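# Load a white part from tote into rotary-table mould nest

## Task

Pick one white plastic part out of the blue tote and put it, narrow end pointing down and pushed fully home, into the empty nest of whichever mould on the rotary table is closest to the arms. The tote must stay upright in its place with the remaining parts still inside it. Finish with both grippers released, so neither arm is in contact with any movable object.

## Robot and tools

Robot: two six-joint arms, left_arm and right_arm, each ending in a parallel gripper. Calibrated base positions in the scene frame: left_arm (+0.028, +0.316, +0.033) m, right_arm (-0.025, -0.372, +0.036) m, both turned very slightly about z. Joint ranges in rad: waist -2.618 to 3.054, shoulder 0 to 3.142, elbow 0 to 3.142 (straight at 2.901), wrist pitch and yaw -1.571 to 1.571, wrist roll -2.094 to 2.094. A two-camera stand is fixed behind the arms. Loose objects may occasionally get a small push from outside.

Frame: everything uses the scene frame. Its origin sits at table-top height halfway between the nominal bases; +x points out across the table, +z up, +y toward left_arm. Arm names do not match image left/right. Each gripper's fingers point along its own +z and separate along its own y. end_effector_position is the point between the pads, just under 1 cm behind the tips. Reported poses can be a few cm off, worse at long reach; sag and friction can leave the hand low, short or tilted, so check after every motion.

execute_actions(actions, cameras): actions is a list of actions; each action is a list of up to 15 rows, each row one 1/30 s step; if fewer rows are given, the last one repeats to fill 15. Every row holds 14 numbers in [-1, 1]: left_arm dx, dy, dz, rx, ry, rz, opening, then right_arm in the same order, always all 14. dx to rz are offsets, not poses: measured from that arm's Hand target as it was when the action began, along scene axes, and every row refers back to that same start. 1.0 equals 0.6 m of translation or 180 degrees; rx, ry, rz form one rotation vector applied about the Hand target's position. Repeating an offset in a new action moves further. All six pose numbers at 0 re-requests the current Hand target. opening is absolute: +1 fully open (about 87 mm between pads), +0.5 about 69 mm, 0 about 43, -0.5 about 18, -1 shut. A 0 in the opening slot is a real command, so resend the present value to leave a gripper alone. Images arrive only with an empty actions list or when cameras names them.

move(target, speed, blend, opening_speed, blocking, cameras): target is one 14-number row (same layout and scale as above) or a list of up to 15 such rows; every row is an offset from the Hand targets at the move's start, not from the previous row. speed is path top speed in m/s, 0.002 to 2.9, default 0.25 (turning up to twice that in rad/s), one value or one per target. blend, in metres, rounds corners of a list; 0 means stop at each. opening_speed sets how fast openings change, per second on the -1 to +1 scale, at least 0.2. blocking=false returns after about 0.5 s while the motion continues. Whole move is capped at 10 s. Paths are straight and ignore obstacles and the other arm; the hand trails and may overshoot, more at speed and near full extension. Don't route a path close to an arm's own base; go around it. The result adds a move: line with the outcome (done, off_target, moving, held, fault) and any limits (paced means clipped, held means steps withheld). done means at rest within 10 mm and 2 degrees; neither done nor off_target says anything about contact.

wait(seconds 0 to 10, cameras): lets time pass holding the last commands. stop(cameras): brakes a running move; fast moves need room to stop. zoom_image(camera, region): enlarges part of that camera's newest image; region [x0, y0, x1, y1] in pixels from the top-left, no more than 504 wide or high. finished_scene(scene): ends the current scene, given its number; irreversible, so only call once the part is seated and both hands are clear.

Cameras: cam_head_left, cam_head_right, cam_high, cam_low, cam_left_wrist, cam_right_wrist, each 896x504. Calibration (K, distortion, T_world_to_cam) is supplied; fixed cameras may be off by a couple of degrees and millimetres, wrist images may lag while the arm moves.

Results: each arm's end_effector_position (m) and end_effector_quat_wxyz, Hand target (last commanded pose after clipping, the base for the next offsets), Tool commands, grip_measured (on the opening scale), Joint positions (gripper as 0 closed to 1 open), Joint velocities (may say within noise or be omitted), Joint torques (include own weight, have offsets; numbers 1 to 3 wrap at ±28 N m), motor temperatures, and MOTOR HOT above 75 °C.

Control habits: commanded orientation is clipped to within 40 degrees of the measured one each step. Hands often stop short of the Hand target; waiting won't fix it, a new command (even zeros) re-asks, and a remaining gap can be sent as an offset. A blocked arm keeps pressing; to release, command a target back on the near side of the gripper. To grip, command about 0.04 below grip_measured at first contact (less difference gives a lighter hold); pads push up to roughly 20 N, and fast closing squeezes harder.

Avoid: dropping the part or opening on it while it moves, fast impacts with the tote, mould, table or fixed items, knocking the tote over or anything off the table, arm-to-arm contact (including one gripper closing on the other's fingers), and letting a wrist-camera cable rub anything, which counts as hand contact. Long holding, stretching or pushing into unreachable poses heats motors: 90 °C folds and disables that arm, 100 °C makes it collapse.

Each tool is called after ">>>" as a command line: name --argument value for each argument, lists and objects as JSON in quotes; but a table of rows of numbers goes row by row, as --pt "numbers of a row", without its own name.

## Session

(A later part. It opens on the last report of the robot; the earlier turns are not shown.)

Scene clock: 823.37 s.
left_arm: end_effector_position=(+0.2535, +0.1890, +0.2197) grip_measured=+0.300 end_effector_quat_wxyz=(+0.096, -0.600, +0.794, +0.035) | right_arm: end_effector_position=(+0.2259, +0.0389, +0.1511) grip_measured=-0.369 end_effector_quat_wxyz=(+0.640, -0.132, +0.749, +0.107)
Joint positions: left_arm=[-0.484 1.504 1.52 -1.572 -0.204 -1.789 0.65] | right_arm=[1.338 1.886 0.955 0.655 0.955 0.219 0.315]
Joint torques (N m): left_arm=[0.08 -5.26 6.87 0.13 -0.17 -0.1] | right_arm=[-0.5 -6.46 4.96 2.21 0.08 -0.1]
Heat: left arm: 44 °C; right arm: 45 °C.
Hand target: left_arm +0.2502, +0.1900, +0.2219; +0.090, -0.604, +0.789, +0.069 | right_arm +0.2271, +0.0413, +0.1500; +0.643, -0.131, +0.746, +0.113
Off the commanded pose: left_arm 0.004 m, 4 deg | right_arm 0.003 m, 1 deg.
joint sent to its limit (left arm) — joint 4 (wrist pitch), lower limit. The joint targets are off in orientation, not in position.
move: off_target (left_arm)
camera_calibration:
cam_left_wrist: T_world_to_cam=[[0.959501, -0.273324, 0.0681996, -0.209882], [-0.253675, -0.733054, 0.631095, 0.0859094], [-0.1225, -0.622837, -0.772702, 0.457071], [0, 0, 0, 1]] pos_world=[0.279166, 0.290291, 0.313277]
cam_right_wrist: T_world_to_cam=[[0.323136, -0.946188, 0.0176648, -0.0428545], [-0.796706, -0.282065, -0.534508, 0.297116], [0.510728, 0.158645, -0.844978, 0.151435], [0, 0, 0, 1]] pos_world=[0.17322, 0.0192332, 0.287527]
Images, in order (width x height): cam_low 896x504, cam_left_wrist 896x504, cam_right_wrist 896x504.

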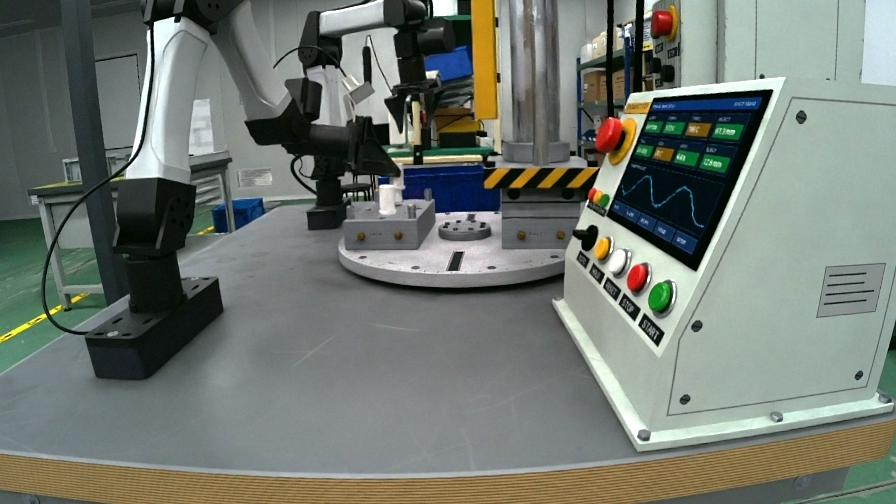

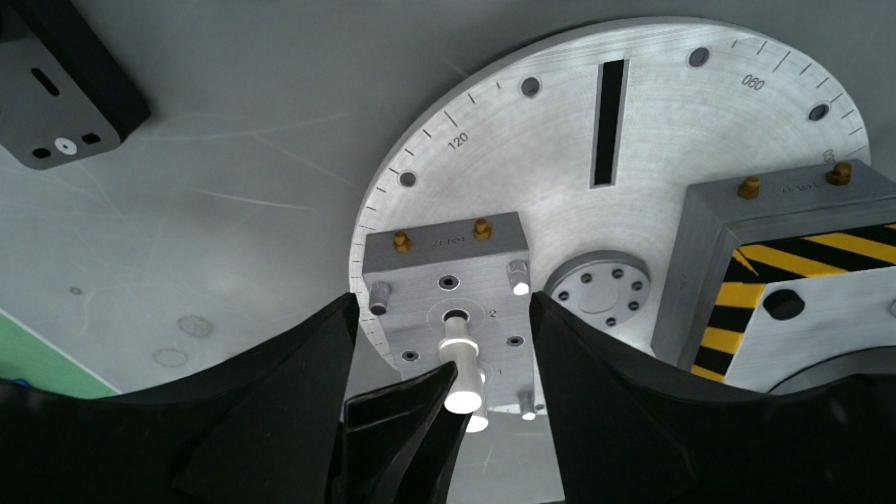

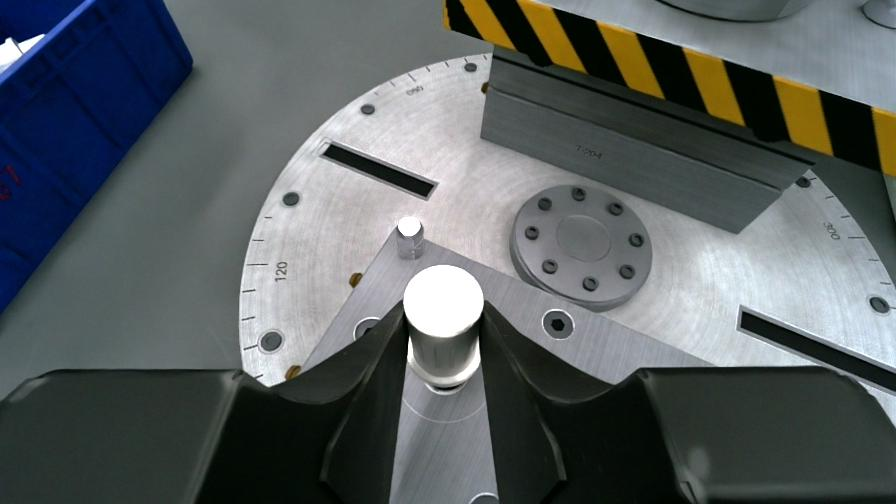

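>>> move --target '[0, 0, 0, 0, 0, 0, 0.3, 0, 0, -0.0108, 0, 0, 0, -0.6]' --speed 0.03 --cameras '["cam_right_wrist", "cam_left_wrist"]'

>>> zoom_image --camera "cam_left_wrist" --region '[432, 294, 482, 344]'

>>> zoom_image --camera "cam_right_wrist" --region '[390, 330, 500, 440]'

Scene clock: 846.70 s.
left_arm: end_effector_position=(+0.2535, +0.1890, +0.2197) grip_measured=+0.300 end_effector_quat_wxyz=(+0.096, -0.600, +0.794, +0.035) | right_arm: end_effector_position=(+0.2260, +0.0392, +0.1452) grip_measured=-0.369 end_effector_quat_wxyz=(+0.640, -0.132, +0.749, +0.108)
Joint positions: left_arm=[-0.484 1.504 1.52 -1.572 -0.204 -1.789 0.65] | right_arm=[1.338 1.903 0.947 0.681 0.955 0.219 0.315]
Joint torques (N m): left_arm=[0.08 -5.26 6.87 0.14 -0.17 -0.11] | right_arm=[-0.62 -6.43 5.05 2.21 0.12 -0.09]
Heat: left arm: 44 °C; right arm: 45 °C.
Hand target: left_arm +0.2502, +0.1900, +0.2219; +0.090, -0.604, +0.789, +0.069 | right_arm +0.2271, +0.0414, +0.1436; +0.643, -0.131, +0.746, +0.113
Off the commanded pose: left_arm 0.004 m, 4 deg | right_arm 0.003 m, 1 deg.
joint sent to its limit (left arm) — joint 4 (wrist pitch), lower limit. The joint targets are off in orientation, not in position.
move: off_target (left_arm)
camera_calibration:
cam_left_wrist: T_world_to_cam=[[0.959501, -0.273324, 0.0681996, -0.209882], [-0.253675, -0.733054, 0.631095, 0.0859094], [-0.1225, -0.622837, -0.772702, 0.457071], [0, 0, 0, 1]] pos_world=[0.279166, 0.290291, 0.313277]
cam_right_wrist: T_world_to_cam=[[0.323141, -0.94621, 0.0163368, -0.0422822], [-0.79652, -0.281261, -0.535209, 0.294084], [0.511015, 0.159935, -0.844562, 0.146156], [0, 0, 0, 1]] pos_world=[0.173219, 0.0193311, 0.281525]
Images, in order (width x height): cam_left_wrist 896x504, cam_right_wrist 896x504.

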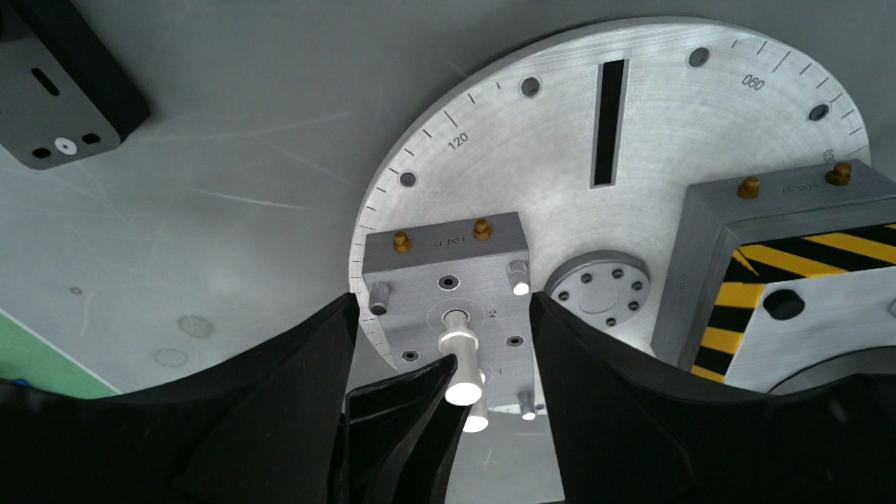

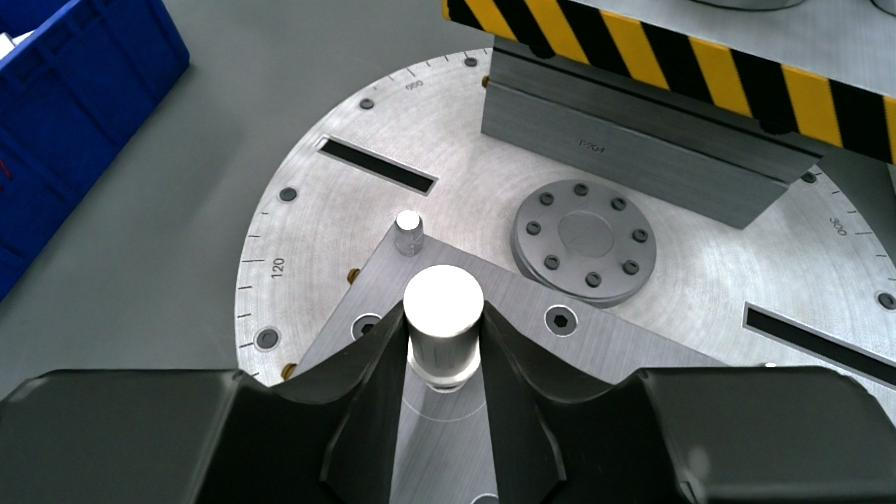

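Scaled by 10.080 from the camera's 896x504 image, which has a finer 1280x720 frame.

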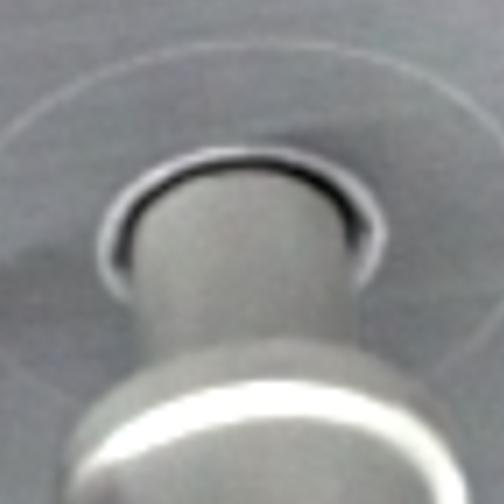

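Scaled by 4.582 from the camera's 896x504 image, which has a finer 1280x720 frame.

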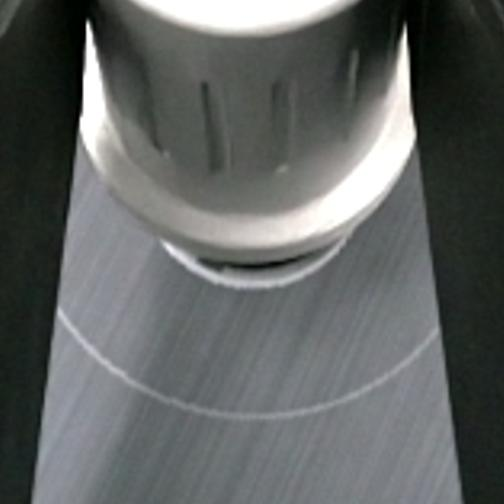

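>>> move --target '[0, 0, 0, 0, 0, 0, 0.3, 0, 0, -0.0067, 0, 0, 0, -0.6]' --speed 0.03 --cameras '["cam_right_wrist", "cam_left_wrist"]'

>>> zoom_image --camera "cam_left_wrist" --region '[432, 294, 482, 344]'

>>> zoom_image --camera "cam_right_wrist" --region '[390, 330, 500, 440]'

Scene clock: 860.33 s.
left_arm: end_effector_position=(+0.2535, +0.1890, +0.2197) grip_measured=+0.300 end_effector_quat_wxyz=(+0.096, -0.600, +0.794, +0.035) | right_arm: end_effector_position=(+0.2262, +0.0397, +0.1445) grip_measured=-0.369 end_effector_quat_wxyz=(+0.642, -0.131, +0.747, +0.110)
Joint positions: left_arm=[-0.484 1.504 1.52 -1.572 -0.204 -1.789 0.65] | right_arm=[1.338 1.909 0.943 0.701 0.955 0.214 0.315]
Joint torques (N m): left_arm=[0.09 -5.23 6.83 0.13 -0.17 -0.11] | right_arm=[-0.49 -6.05 4.86 2.14 0.1 -0.01]
Heat: left arm: 44 °C; right arm: 45 °C.
Hand target: left_arm +0.2502, +0.1900, +0.2219; +0.090, -0.604, +0.789, +0.069 | right_arm +0.2271, +0.0413, +0.1395; +0.643, -0.131, +0.746, +0.113
Off the commanded pose: left_arm 0.004 m, 4 deg | right_arm 0.005 m, 0 deg.
joint sent to its limit (left arm) — joint 4 (wrist pitch), lower limit. The joint targets are off in orientation, not in position.
move: off_target (left_arm)
camera_calibration:
cam_left_wrist: T_world_to_cam=[[0.959501, -0.273324, 0.0681996, -0.209882], [-0.253675, -0.733054, 0.631095, 0.0859094], [-0.1225, -0.622837, -0.772702, 0.457071], [0, 0, 0, 1]] pos_world=[0.279166, 0.290291, 0.313277]
cam_right_wrist: T_world_to_cam=[[0.323809, -0.946032, 0.0130598, -0.0416567], [-0.793949, -0.279209, -0.54008, 0.294101], [0.51458, 0.164514, -0.841512, 0.143954], [0, 0, 0, 1]] pos_world=[0.172914, 0.0190247, 0.280521]
Images, in order (width x height): cam_left_wrist 896x504, cam_right_wrist 896x504.

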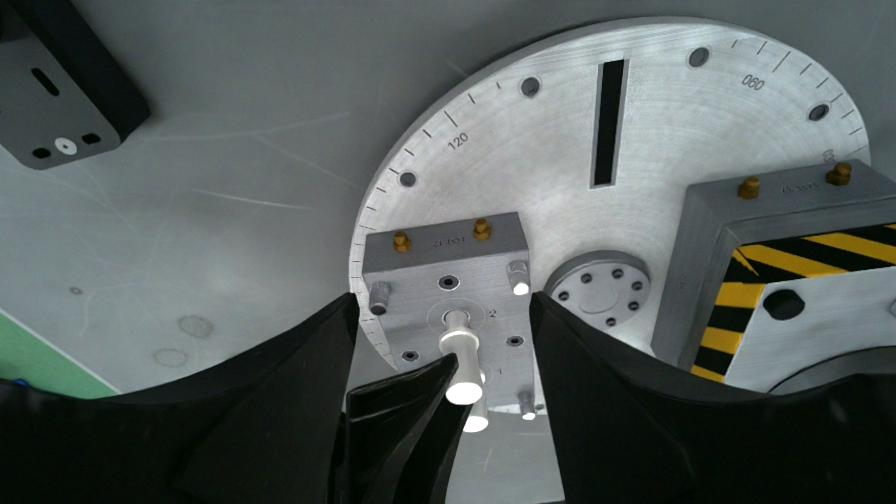

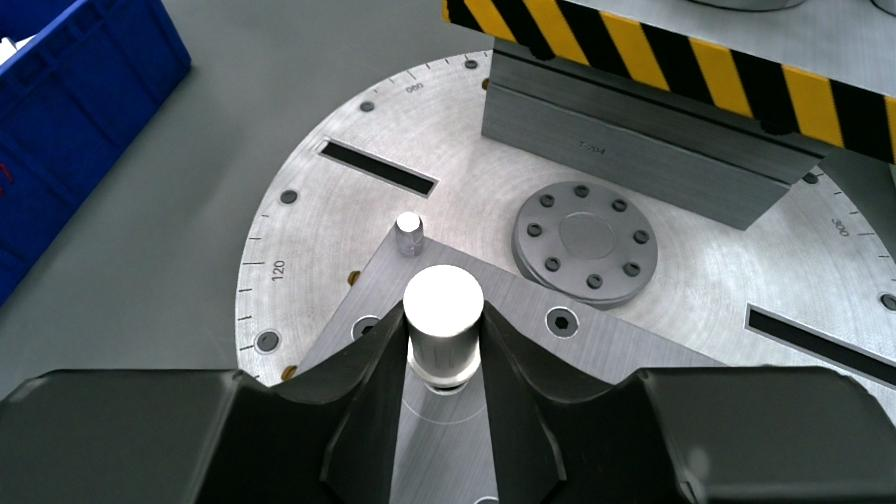

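Scaled by 10.080 from the camera's 896x504 image, which has a finer 1280x720 frame.

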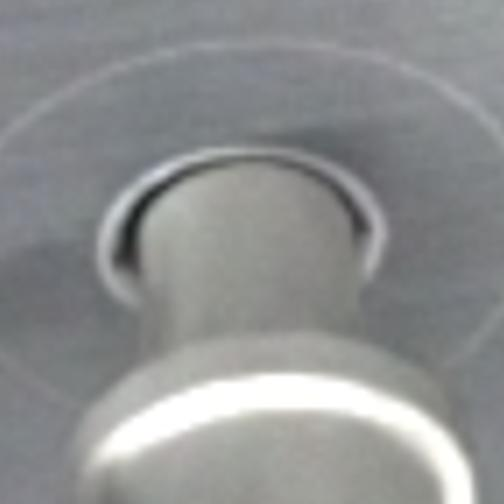

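Scaled by 4.582 from the camera's 896x504 image, which has a finer 1280x720 frame.

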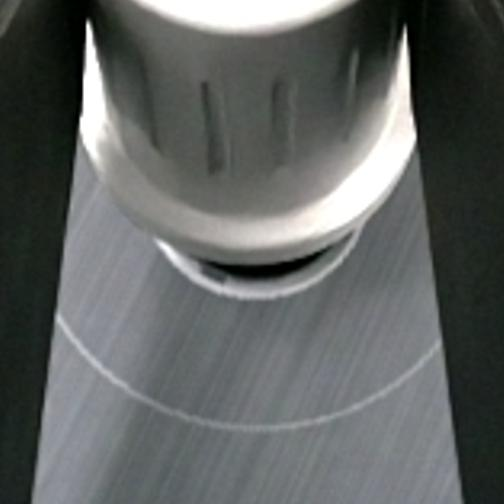

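>>> move --pt "0 0 0 0 0 0 0.3 0 0 0.0625 0 0 0 -0.6" --pt "0 0 0 0 0 0 0.3 -0.0293 0.017 0.0925 0 0 0 -0.6" --pt "0 0 0 0 0 0 0.3 -0.0015 -0.0014 0.0925 0 0 0 -0.6" --pt "0 0 0 0 0 0 0.3 -0.0015 -0.0014 0.0175 0 0 0 -0.6" --speed 0.05 --cameras '["cam_right_wrist", "cam_left_wrist", "cam_low"]'

>>> zoom_image --camera "cam_left_wrist" --region '[432, 294, 482, 344]'

>>> zoom_image --camera "cam_right_wrist" --region '[390, 330, 500, 440]'

Scene clock: 923.03 s.
left_arm: end_effector_position=(+0.2535, +0.1890, +0.2197) grip_measured=+0.300 end_effector_quat_wxyz=(+0.096, -0.600, +0.794, +0.035) | right_arm: end_effector_position=(+0.2251, +0.0380, +0.1510) grip_measured=-0.369 end_effector_quat_wxyz=(+0.640, -0.132, +0.749, +0.107)
Joint positions: left_arm=[-0.484 1.504 1.52 -1.572 -0.204 -1.789 0.65] | right_arm=[1.339 1.883 0.95 0.655 0.957 0.22 0.315]
Joint torques (N m): left_arm=[0.08 -5.26 6.83 0.13 -0.18 -0.11] | right_arm=[-0.58 -6.42 5.19 2.2 0.11 -0.08]
Heat: left arm: 44 °C; right arm: 46 °C.
Hand target: left_arm +0.2502, +0.1900, +0.2219; +0.090, -0.604, +0.789, +0.069 | right_arm +0.2263, +0.0404, +0.1500; +0.643, -0.131, +0.746, +0.113
Off the commanded pose: left_arm 0.004 m, 4 deg | right_arm 0.003 m, 1 deg.
joint sent to its limit (left arm) — joint 4 (wrist pitch), lower limit. The joint targets are off in orientation, not in position.
move: off_target (left_arm)
camera_calibration:
cam_left_wrist: T_world_to_cam=[[0.959501, -0.273324, 0.0681996, -0.209882], [-0.253675, -0.733054, 0.631095, 0.0859094], [-0.1225, -0.622837, -0.772702, 0.457071], [0, 0, 0, 1]] pos_world=[0.279166, 0.290291, 0.313277]
cam_right_wrist: T_world_to_cam=[[0.322723, -0.946327, 0.0177665, -0.0434013], [-0.796811, -0.281769, -0.534508, 0.296183], [0.510825, 0.158342, -0.844977, 0.15189], [0, 0, 0, 1]] pos_world=[0.172419, 0.018333, 0.287427]
Images, in order (width x height): cam_low 896x504, cam_left_wrist 896x504, cam_right_wrist 896x504.

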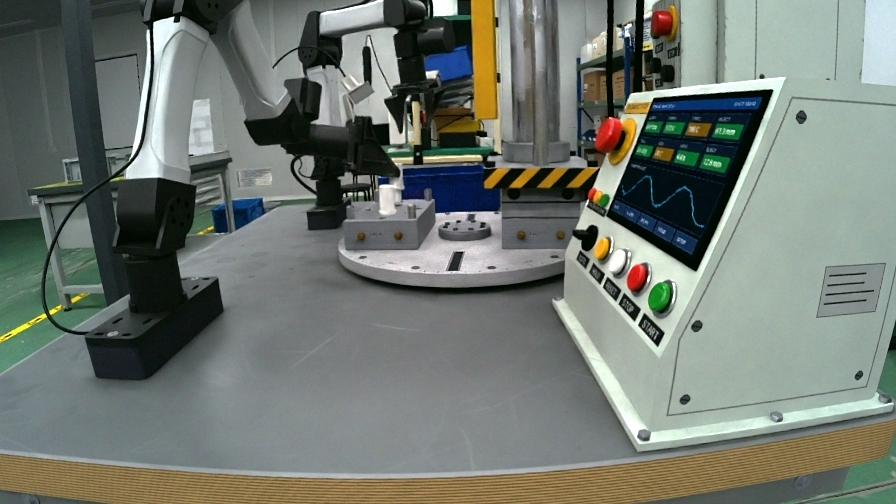

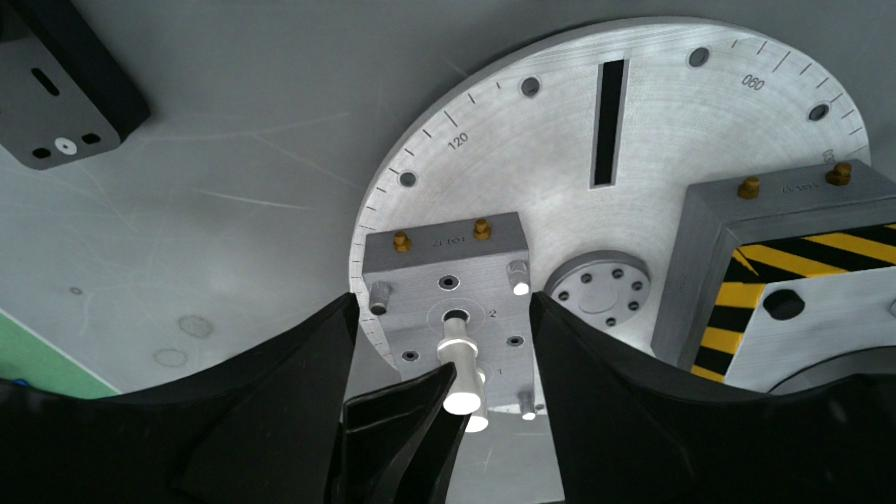

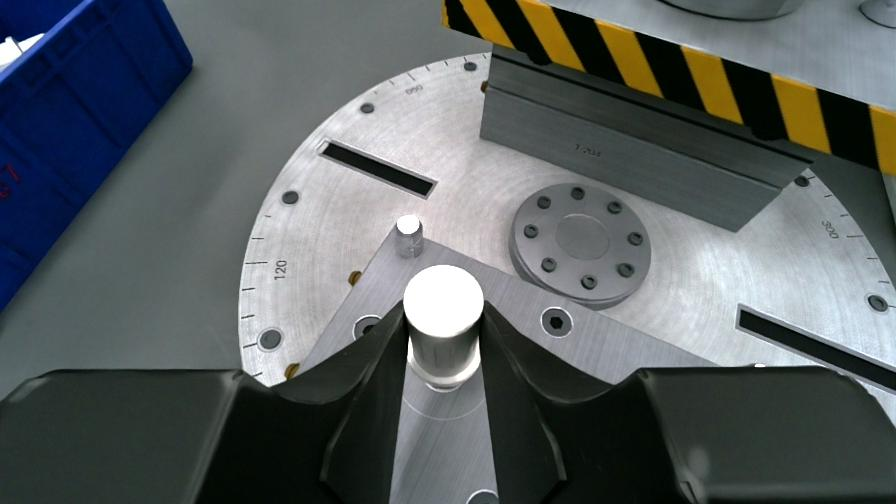

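Scaled by 10.080 from the camera's 896x504 image, which has a finer 1280x720 frame.

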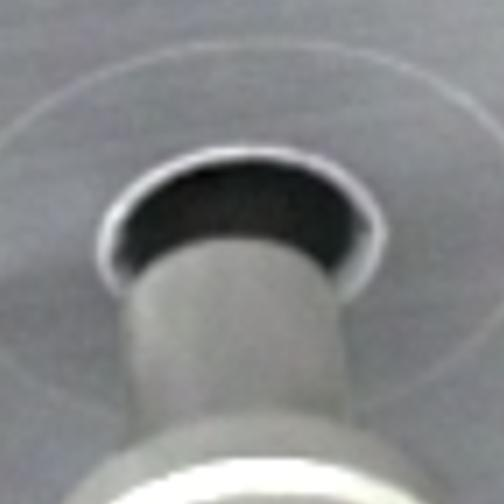

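Scaled by 4.582 from the camera's 896x504 image, which has a finer 1280x720 frame.

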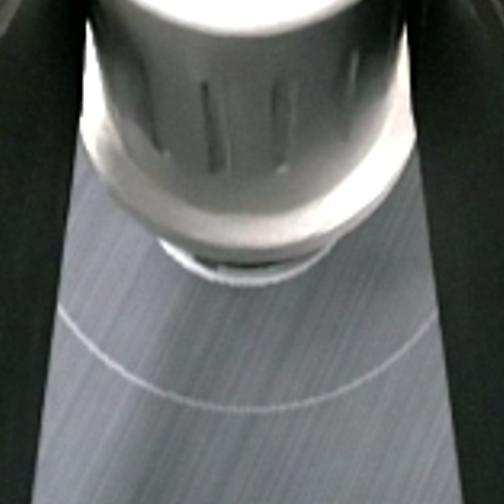

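>>> move --target '[0, 0, 0, 0, 0, 0, 0.3, 0, 0, -0.0108, 0, 0, 0, -0.6]' --speed 0.03 --cameras '["cam_right_wrist", "cam_left_wrist"]'

>>> zoom_image --camera "cam_left_wrist" --region '[432, 294, 482, 344]'

>>> zoom_image --camera "cam_right_wrist" --region '[390, 330, 500, 440]'

Scene clock: 942.10 s.
left_arm: end_effector_position=(+0.2535, +0.1890, +0.2197) grip_measured=+0.300 end_effector_quat_wxyz=(+0.096, -0.600, +0.794, +0.035) | right_arm: end_effector_position=(+0.2252, +0.0384, +0.1456) grip_measured=-0.369 end_effector_quat_wxyz=(+0.640, -0.131, +0.749, +0.108)
Joint positions: left_arm=[-0.484 1.504 1.52 -1.572 -0.204 -1.789 0.65] | right_arm=[1.339 1.899 0.943 0.682 0.957 0.22 0.315]
Joint torques (N m): left_arm=[0.06 -5.22 6.87 0.13 -0.17 -0.11] | right_arm=[-0.58 -6.34 4.97 2.19 0.12 -0.09]
Heat: left arm: 44 °C; right arm: 46 °C.
Hand target: left_arm +0.2502, +0.1900, +0.2219; +0.090, -0.604, +0.789, +0.069 | right_arm +0.2263, +0.0404, +0.1435; +0.643, -0.131, +0.746, +0.113
Off the commanded pose: left_arm 0.004 m, 4 deg | right_arm 0.003 m, 1 deg.
joint sent to its limit (left arm) — joint 4 (wrist pitch), lower limit. The joint targets are off in orientation, not in position.
move: off_target (left_arm)
camera_calibration:
cam_left_wrist: T_world_to_cam=[[0.959501, -0.273324, 0.0681996, -0.209882], [-0.253675, -0.733054, 0.631095, 0.0859094], [-0.1225, -0.622837, -0.772702, 0.457071], [0, 0, 0, 1]] pos_world=[0.279166, 0.290291, 0.313277]
cam_right_wrist: T_world_to_cam=[[0.323053, -0.946255, 0.015466, -0.04262], [-0.796421, -0.280655, -0.535674, 0.293456], [0.511225, 0.160734, -0.844283, 0.146832], [0, 0, 0, 1]] pos_world=[0.172419, 0.0184296, 0.281824]
Images, in order (width x height): cam_left_wrist 896x504, cam_right_wrist 896x504.

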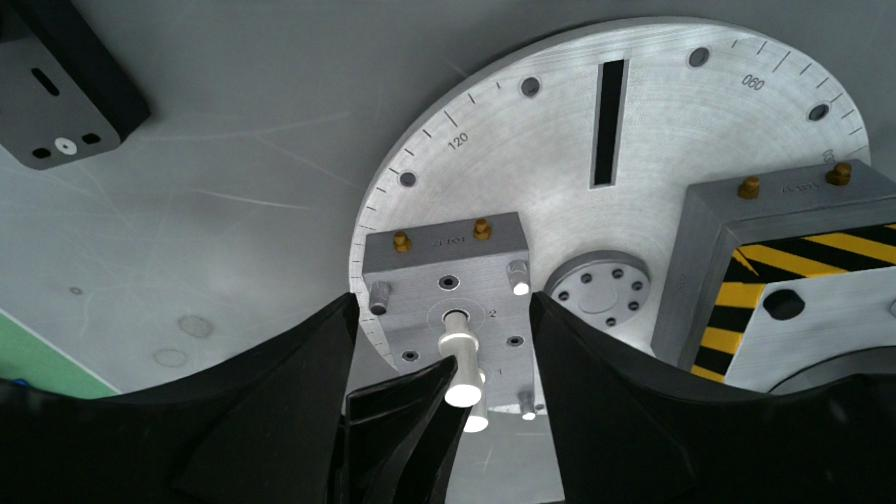

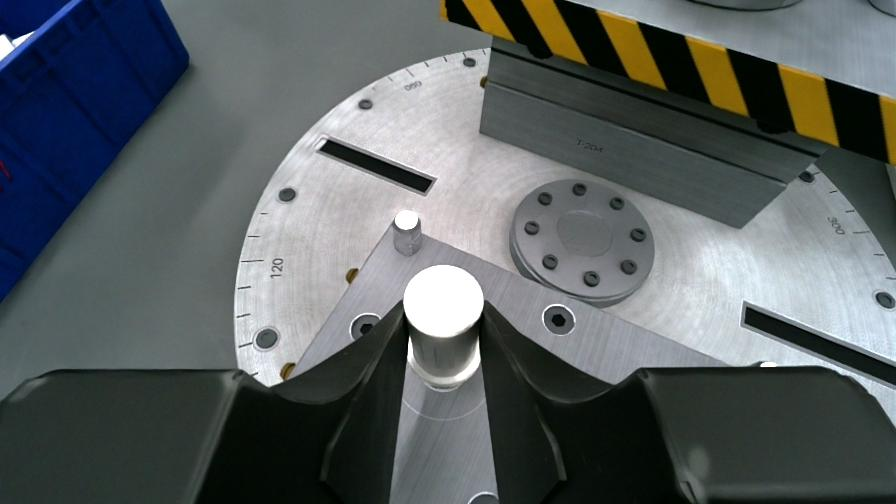

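Scaled by 10.080 from the camera's 896x504 image, which has a finer 1280x720 frame.

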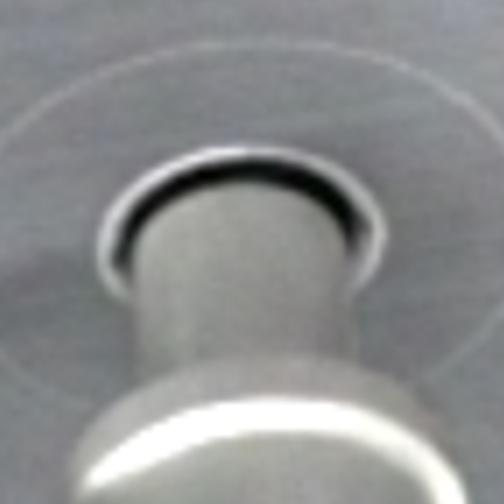

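Scaled by 4.582 from the camera's 896x504 image, which has a finer 1280x720 frame.

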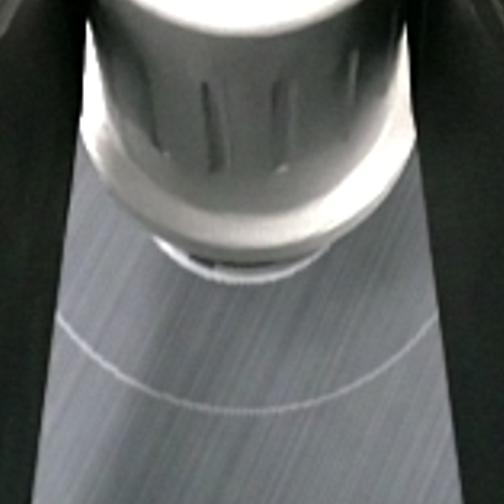

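>>> move --target '[0, 0, 0, 0, 0, 0, 0.3, 0, 0, -0.005, 0, 0, 0, -0.6]' --speed 0.03 --cameras '["cam_right_wrist", "cam_left_wrist"]'

>>> zoom_image --camera "cam_left_wrist" --region '[432, 294, 482, 344]'

>>> zoom_image --camera "cam_right_wrist" --region '[390, 330, 500, 440]'

Scene clock: 959.83 s.
left_arm: end_effector_position=(+0.2535, +0.1890, +0.2197) grip_measured=+0.300 end_effector_quat_wxyz=(+0.096, -0.600, +0.794, +0.035) | right_arm: end_effector_position=(+0.2254, +0.0393, +0.1436) grip_measured=-0.369 end_effector_quat_wxyz=(+0.641, -0.131, +0.749, +0.109)
Joint positions: left_arm=[-0.484 1.504 1.52 -1.572 -0.204 -1.789 0.65] | right_arm=[1.339 1.907 0.943 0.692 0.957 0.22 0.315]
Joint torques (N m): left_arm=[0.08 -5.22 6.84 0.13 -0.19 -0.11] | right_arm=[-0.64 -6.39 4.6 2.24 0.11 -0.07]
Heat: left arm: 44 °C; right arm: 45 °C.
Hand target: left_arm +0.2502, +0.1900, +0.2219; +0.090, -0.604, +0.789, +0.069 | right_arm +0.2263, +0.0404, +0.1405; +0.643, -0.131, +0.746, +0.113
Off the commanded pose: left_arm 0.004 m, 4 deg | right_arm 0.003 m, 1 deg.
joint sent to its limit (left arm) — joint 4 (wrist pitch), lower limit. The joint targets are off in orientation, not in position.
move: off_target (left_arm)
camera_calibration:
cam_left_wrist: T_world_to_cam=[[0.959501, -0.273324, 0.0681996, -0.209882], [-0.253675, -0.733054, 0.631095, 0.0859094], [-0.1225, -0.622837, -0.772702, 0.457071], [0, 0, 0, 1]] pos_world=[0.279166, 0.290291, 0.313277]
cam_right_wrist: T_world_to_cam=[[0.323106, -0.946265, 0.0135774, -0.0416638], [-0.796098, -0.279532, -0.53674, 0.292903], [0.511694, 0.162615, -0.843638, 0.144662], [0, 0, 0, 1]] pos_world=[0.172618, 0.0189265, 0.279821]
Images, in order (width x height): cam_left_wrist 896x504, cam_right_wrist 896x504.

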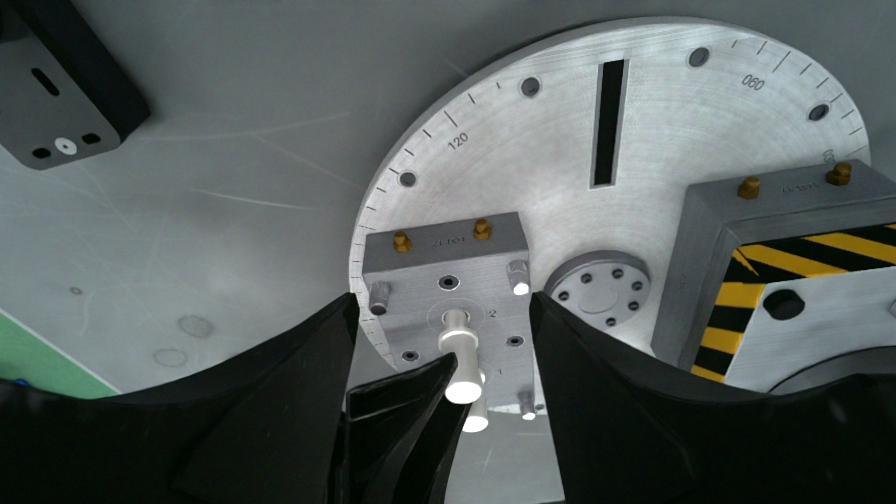

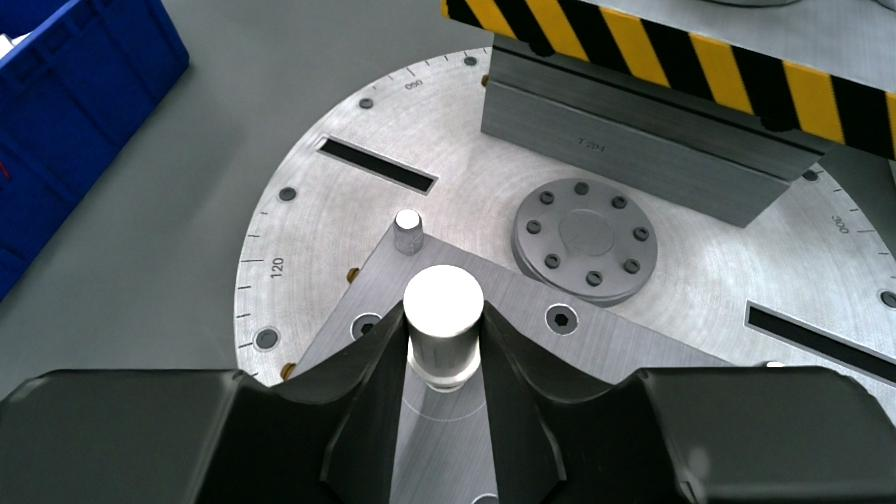

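Scaled by 10.080 from the camera's 896x504 image, which has a finer 1280x720 frame.

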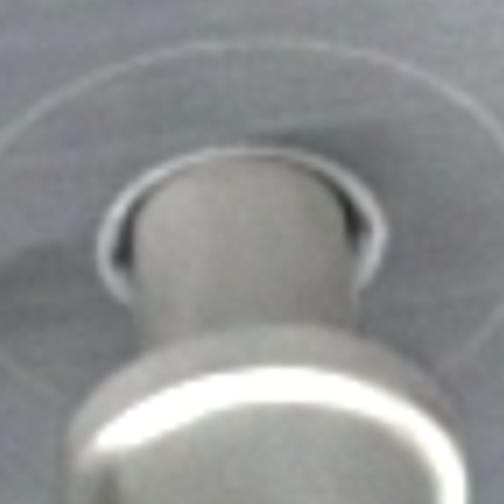

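Scaled by 4.582 from the camera's 896x504 image, which has a finer 1280x720 frame.

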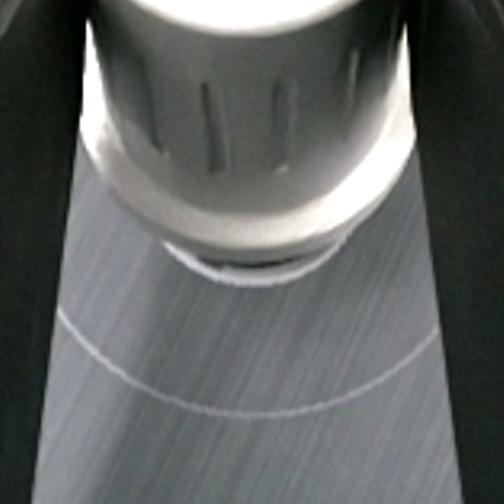

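>>> move --target '[0, 0, 0, 0, 0, 0, 0.3, 0, 0, -0.0058, 0, 0, 0, -0.6]' --speed 0.03 --cameras '["cam_right_wrist", "cam_left_wrist"]'

>>> zoom_image --camera "cam_left_wrist" --region '[432, 294, 482, 344]'

>>> zoom_image --camera "cam_right_wrist" --region '[390, 330, 500, 440]'

Scene clock: 974.10 s.
left_arm: end_effector_position=(+0.2535, +0.1890, +0.2197) grip_measured=+0.300 end_effector_quat_wxyz=(+0.096, -0.600, +0.794, +0.035) | right_arm: end_effector_position=(+0.2253, +0.0392, +0.1399) grip_measured=-0.369 end_effector_quat_wxyz=(+0.641, -0.131, +0.749, +0.109)
Joint positions: left_arm=[-0.484 1.504 1.52 -1.572 -0.204 -1.789 0.65] | right_arm=[1.339 1.917 0.938 0.706 0.957 0.22 0.315]
Joint torques (N m): left_arm=[0.05 -5.27 6.86 0.13 -0.18 -0.11] | right_arm=[-0.68 -6.42 4.63 2.19 0.11 -0.07]
Heat: left arm: 44 °C; right arm: 46 °C.
Hand target: left_arm +0.2502, +0.1900, +0.2219; +0.090, -0.604, +0.789, +0.069 | right_arm +0.2263, +0.0404, +0.1370; +0.643, -0.131, +0.746, +0.113
Off the commanded pose: left_arm 0.004 m, 4 deg | right_arm 0.003 m, 1 deg.
joint sent to its limit (left arm) — joint 4 (wrist pitch), lower limit. The joint targets are off in orientation, not in position.
move: off_target (left_arm)
camera_calibration:
cam_left_wrist: T_world_to_cam=[[0.959501, -0.273324, 0.0681996, -0.209882], [-0.253675, -0.733054, 0.631095, 0.0859094], [-0.1225, -0.622837, -0.772702, 0.457071], [0, 0, 0, 1]] pos_world=[0.279166, 0.290291, 0.313277]
cam_right_wrist: T_world_to_cam=[[0.323352, -0.946173, 0.0141808, -0.0417924], [-0.796169, -0.280126, -0.536325, 0.290801], [0.511429, 0.162131, -0.843892, 0.141801], [0, 0, 0, 1]] pos_world=[0.172519, 0.0189278, 0.276222]
Images, in order (width x height): cam_left_wrist 896x504, cam_right_wrist 896x504.

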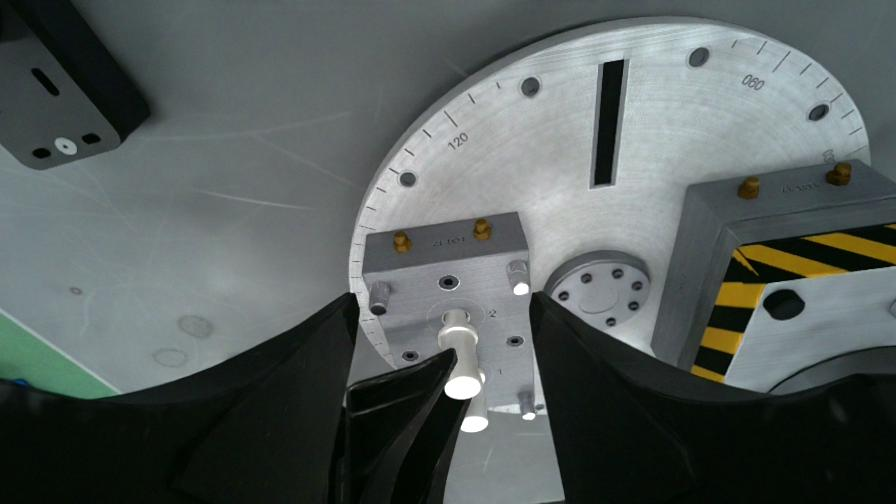

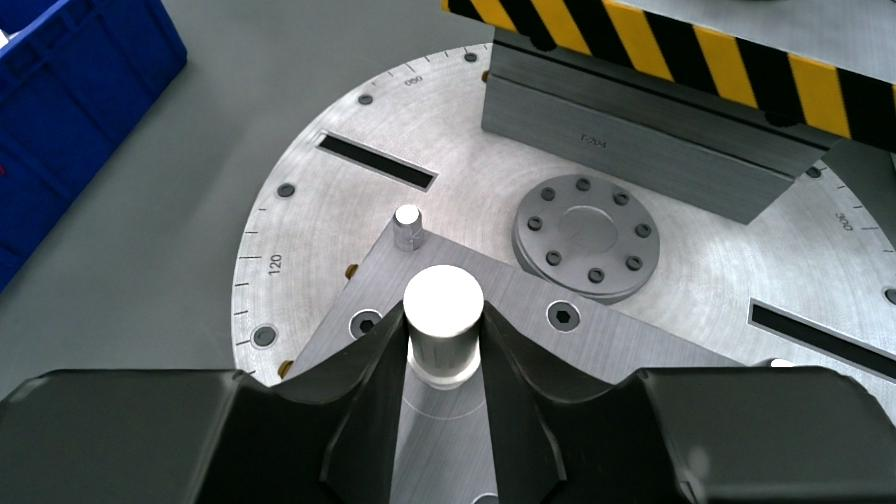

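Scaled by 10.080 from the camera's 896x504 image, which has a finer 1280x720 frame.

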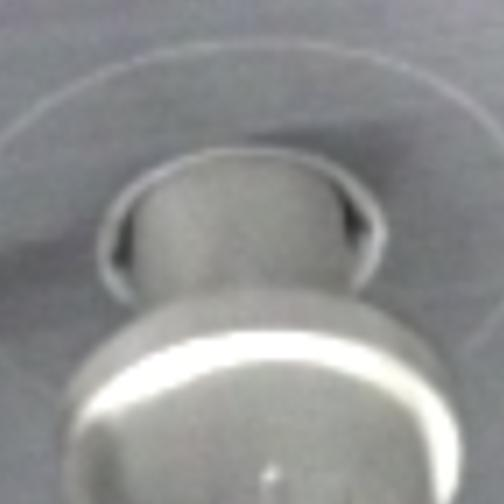

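Scaled by 4.582 from the camera's 896x504 image, which has a finer 1280x720 frame.

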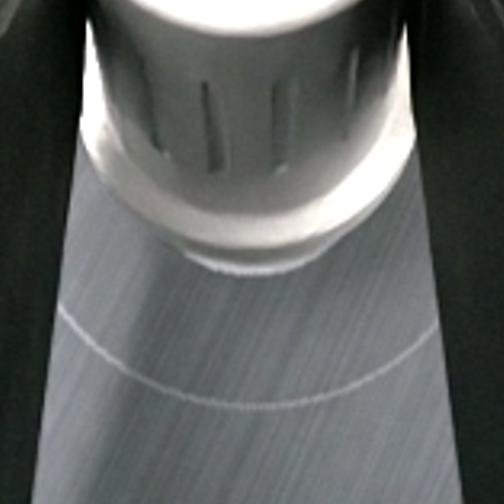

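>>> move --target '[0, 0, 0, 0, 0, 0, 0.3, 0, 0, -0.01, 0, 0, 0, -0.6]' --speed 0.03 --cameras '["cam_left_wrist"]'

>>> zoom_image --camera "cam_left_wrist" --region '[432, 294, 482, 344]'

Scene clock: 979.43 s.
left_arm: end_effector_position=(+0.2535, +0.1890, +0.2197) grip_measured=+0.300 end_effector_quat_wxyz=(+0.096, -0.600, +0.794, +0.035) | right_arm: end_effector_position=(+0.2252, +0.0388, +0.1332) grip_measured=-0.369 end_effector_quat_wxyz=(+0.640, -0.131, +0.749, +0.109)
Joint positions: left_arm=[-0.484 1.504 1.52 -1.572 -0.204 -1.789 0.65] | right_arm=[1.339 1.934 0.928 0.732 0.956 0.22 0.315]
Joint torques (N m): left_arm=[0.09 -5.26 6.83 0.13 -0.18 -0.11] | right_arm=[-0.59 -6.48 4.6 2.19 0.12 -0.06]
Heat: left arm: 44 °C; right arm: 46 °C.
Hand target: left_arm +0.2502, +0.1900, +0.2219; +0.090, -0.604, +0.789, +0.069 | right_arm +0.2263, +0.0404, +0.1310; +0.643, -0.131, +0.746, +0.113
Off the commanded pose: left_arm 0.004 m, 4 deg | right_arm 0.003 m, 1 deg.
joint sent to its limit (left arm) — joint 4 (wrist pitch), lower limit. The joint targets are off in orientation, not in position.
move: off_target (left_arm)
camera_calibration:
cam_left_wrist: T_world_to_cam=[[0.959501, -0.273324, 0.0681996, -0.209882], [-0.253675, -0.733054, 0.631095, 0.0859094], [-0.1225, -0.622837, -0.772702, 0.457071], [0, 0, 0, 1]] pos_world=[0.279166, 0.290291, 0.313277]
Images, in order (width x height): cam_left_wrist 896x504.

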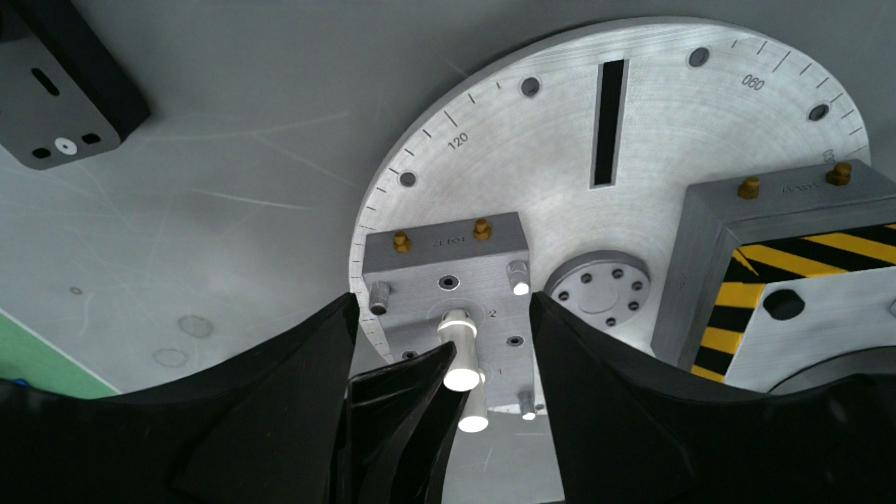

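Scaled by 10.080 from the camera's 896x504 image, which has a finer 1280x720 frame.

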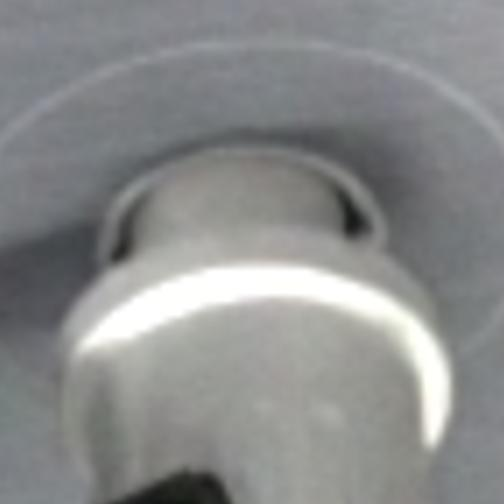

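>>> move --target '[0, 0, 0, 0, 0, 0, 0.3, 0, 0, -0.0083, 0, 0, 0, -0.6]' --speed 0.03

>>> move --target '[0, 0, 0, 0, 0, 0, 0.3, 0, 0, -0.005, 0, 0, 0, -0.6]' --speed 0.02 --cameras '["cam_left_wrist", "cam_right_wrist"]'

>>> zoom_image --camera "cam_left_wrist" --region '[432, 294, 482, 344]'

Scene clock: 987.27 s.
left_arm: end_effector_position=(+0.2535, +0.1890, +0.2197) grip_measured=+0.300 end_effector_quat_wxyz=(+0.096, -0.600, +0.794, +0.035) | right_arm: end_effector_position=(+0.2252, +0.0389, +0.1282) grip_measured=-0.369 end_effector_quat_wxyz=(+0.640, -0.132, +0.749, +0.108)
Joint positions: left_arm=[-0.484 1.504 1.52 -1.572 -0.204 -1.789 0.65] | right_arm=[1.339 1.949 0.922 0.752 0.956 0.219 0.315]
Joint torques (N m): left_arm=[0.08 -5.24 6.84 0.13 -0.18 -0.11] | right_arm=[-0.51 -6.5 4.75 2.22 0.11 -0.08]
Heat: left arm: 44 °C; right arm: 46 °C.
Hand target: left_arm +0.2502, +0.1900, +0.2219; +0.090, -0.604, +0.789, +0.069 | right_arm +0.2263, +0.0404, +0.1260; +0.643, -0.131, +0.746, +0.113
Off the commanded pose: left_arm 0.004 m, 4 deg | right_arm 0.003 m, 1 deg.
joint sent to its limit (left arm) — joint 4 (wrist pitch), lower limit. The joint targets are off in orientation, not in position.
move: off_target (left_arm)

Scene clock: 987.97 s.
left_arm: end_effector_position=(+0.2535, +0.1890, +0.2197) grip_measured=+0.300 end_effector_quat_wxyz=(+0.096, -0.600, +0.794, +0.035) | right_arm: end_effector_position=(+0.2253, +0.0393, +0.1260) grip_measured=-0.369 end_effector_quat_wxyz=(+0.640, -0.133, +0.749, +0.107)
Joint positions: left_arm=[-0.484 1.504 1.52 -1.572 -0.204 -1.789 0.65] | right_arm=[1.339 1.956 0.922 0.759 0.956 0.217 0.315]
Joint torques (N m): left_arm=[0.06 -5.24 6.84 0.13 -0.18 -0.11] | right_arm=[-0.55 -6.39 4.37 2.26 0.12 -0.03]
Heat: left arm: 44 °C; right arm: 46 °C.
Hand target: left_arm +0.2502, +0.1900, +0.2219; +0.090, -0.604, +0.789, +0.069 | right_arm +0.2263, +0.0404, +0.1231; +0.643, -0.131, +0.746, +0.113
Off the commanded pose: left_arm 0.004 m, 4 deg | right_arm 0.003 m, 1 deg.
joint sent to its limit (left arm) — joint 4 (wrist pitch), lower limit. The joint targets are off in orientation, not in position.
move: off_target (left_arm)
camera_calibration:
cam_left_wrist: T_world_to_cam=[[0.959501, -0.273324, 0.0681996, -0.209882], [-0.253675, -0.733054, 0.631095, 0.0859094], [-0.1225, -0.622837, -0.772702, 0.457071], [0, 0, 0, 1]] pos_world=[0.279166, 0.290291, 0.313277]
cam_right_wrist: T_world_to_cam=[[0.324554, -0.945688, 0.0183989, -0.0423445], [-0.795559, -0.283448, -0.535484, 0.28326], [0.511616, 0.159156, -0.844345, 0.130123], [0, 0, 0, 1]] pos_world=[0.17252, 0.0195351, 0.262329]
Images, in order (width x height): cam_left_wrist 896x504, cam_right_wrist 896x504.

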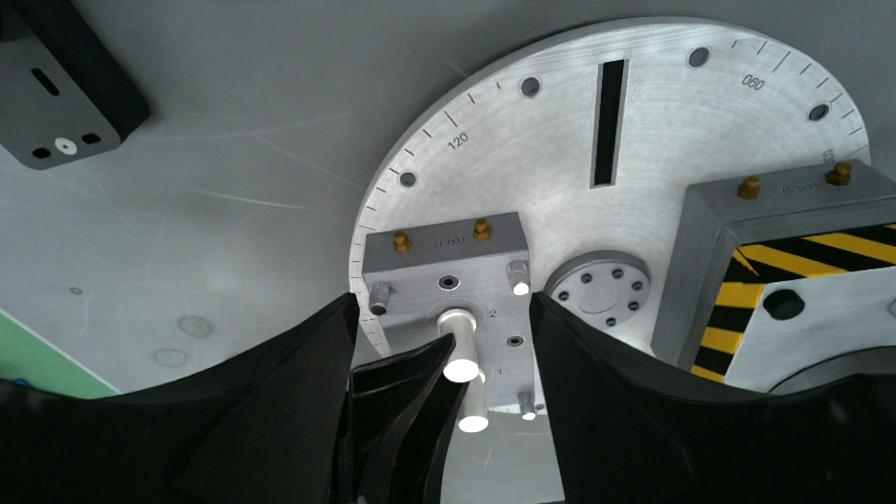

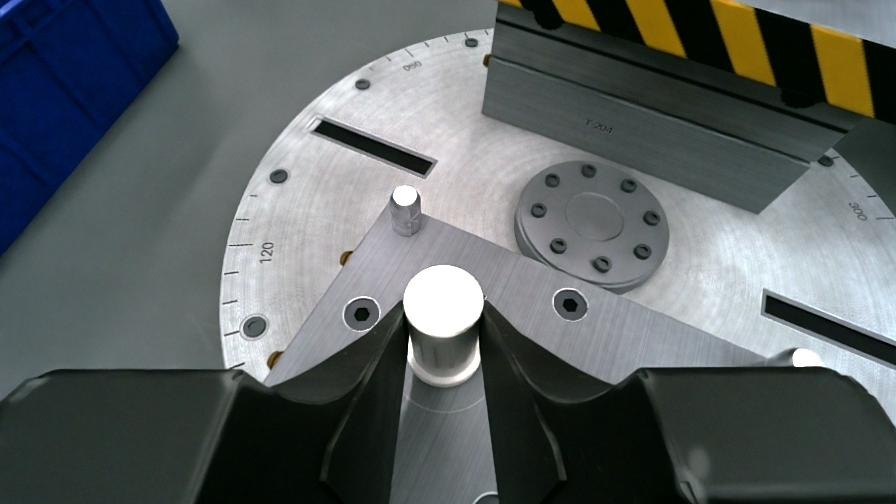

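Scaled by 10.080 from the camera's 896x504 image, which has a finer 1280x720 frame.

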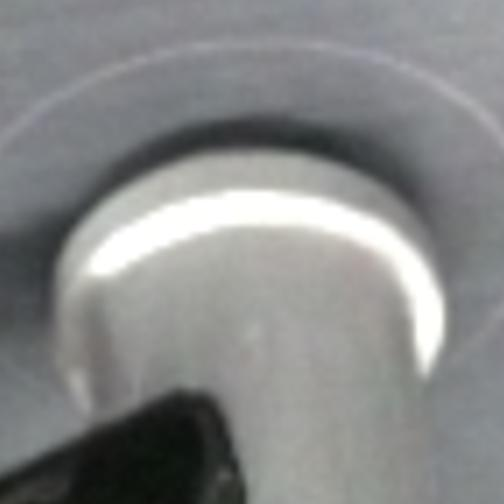

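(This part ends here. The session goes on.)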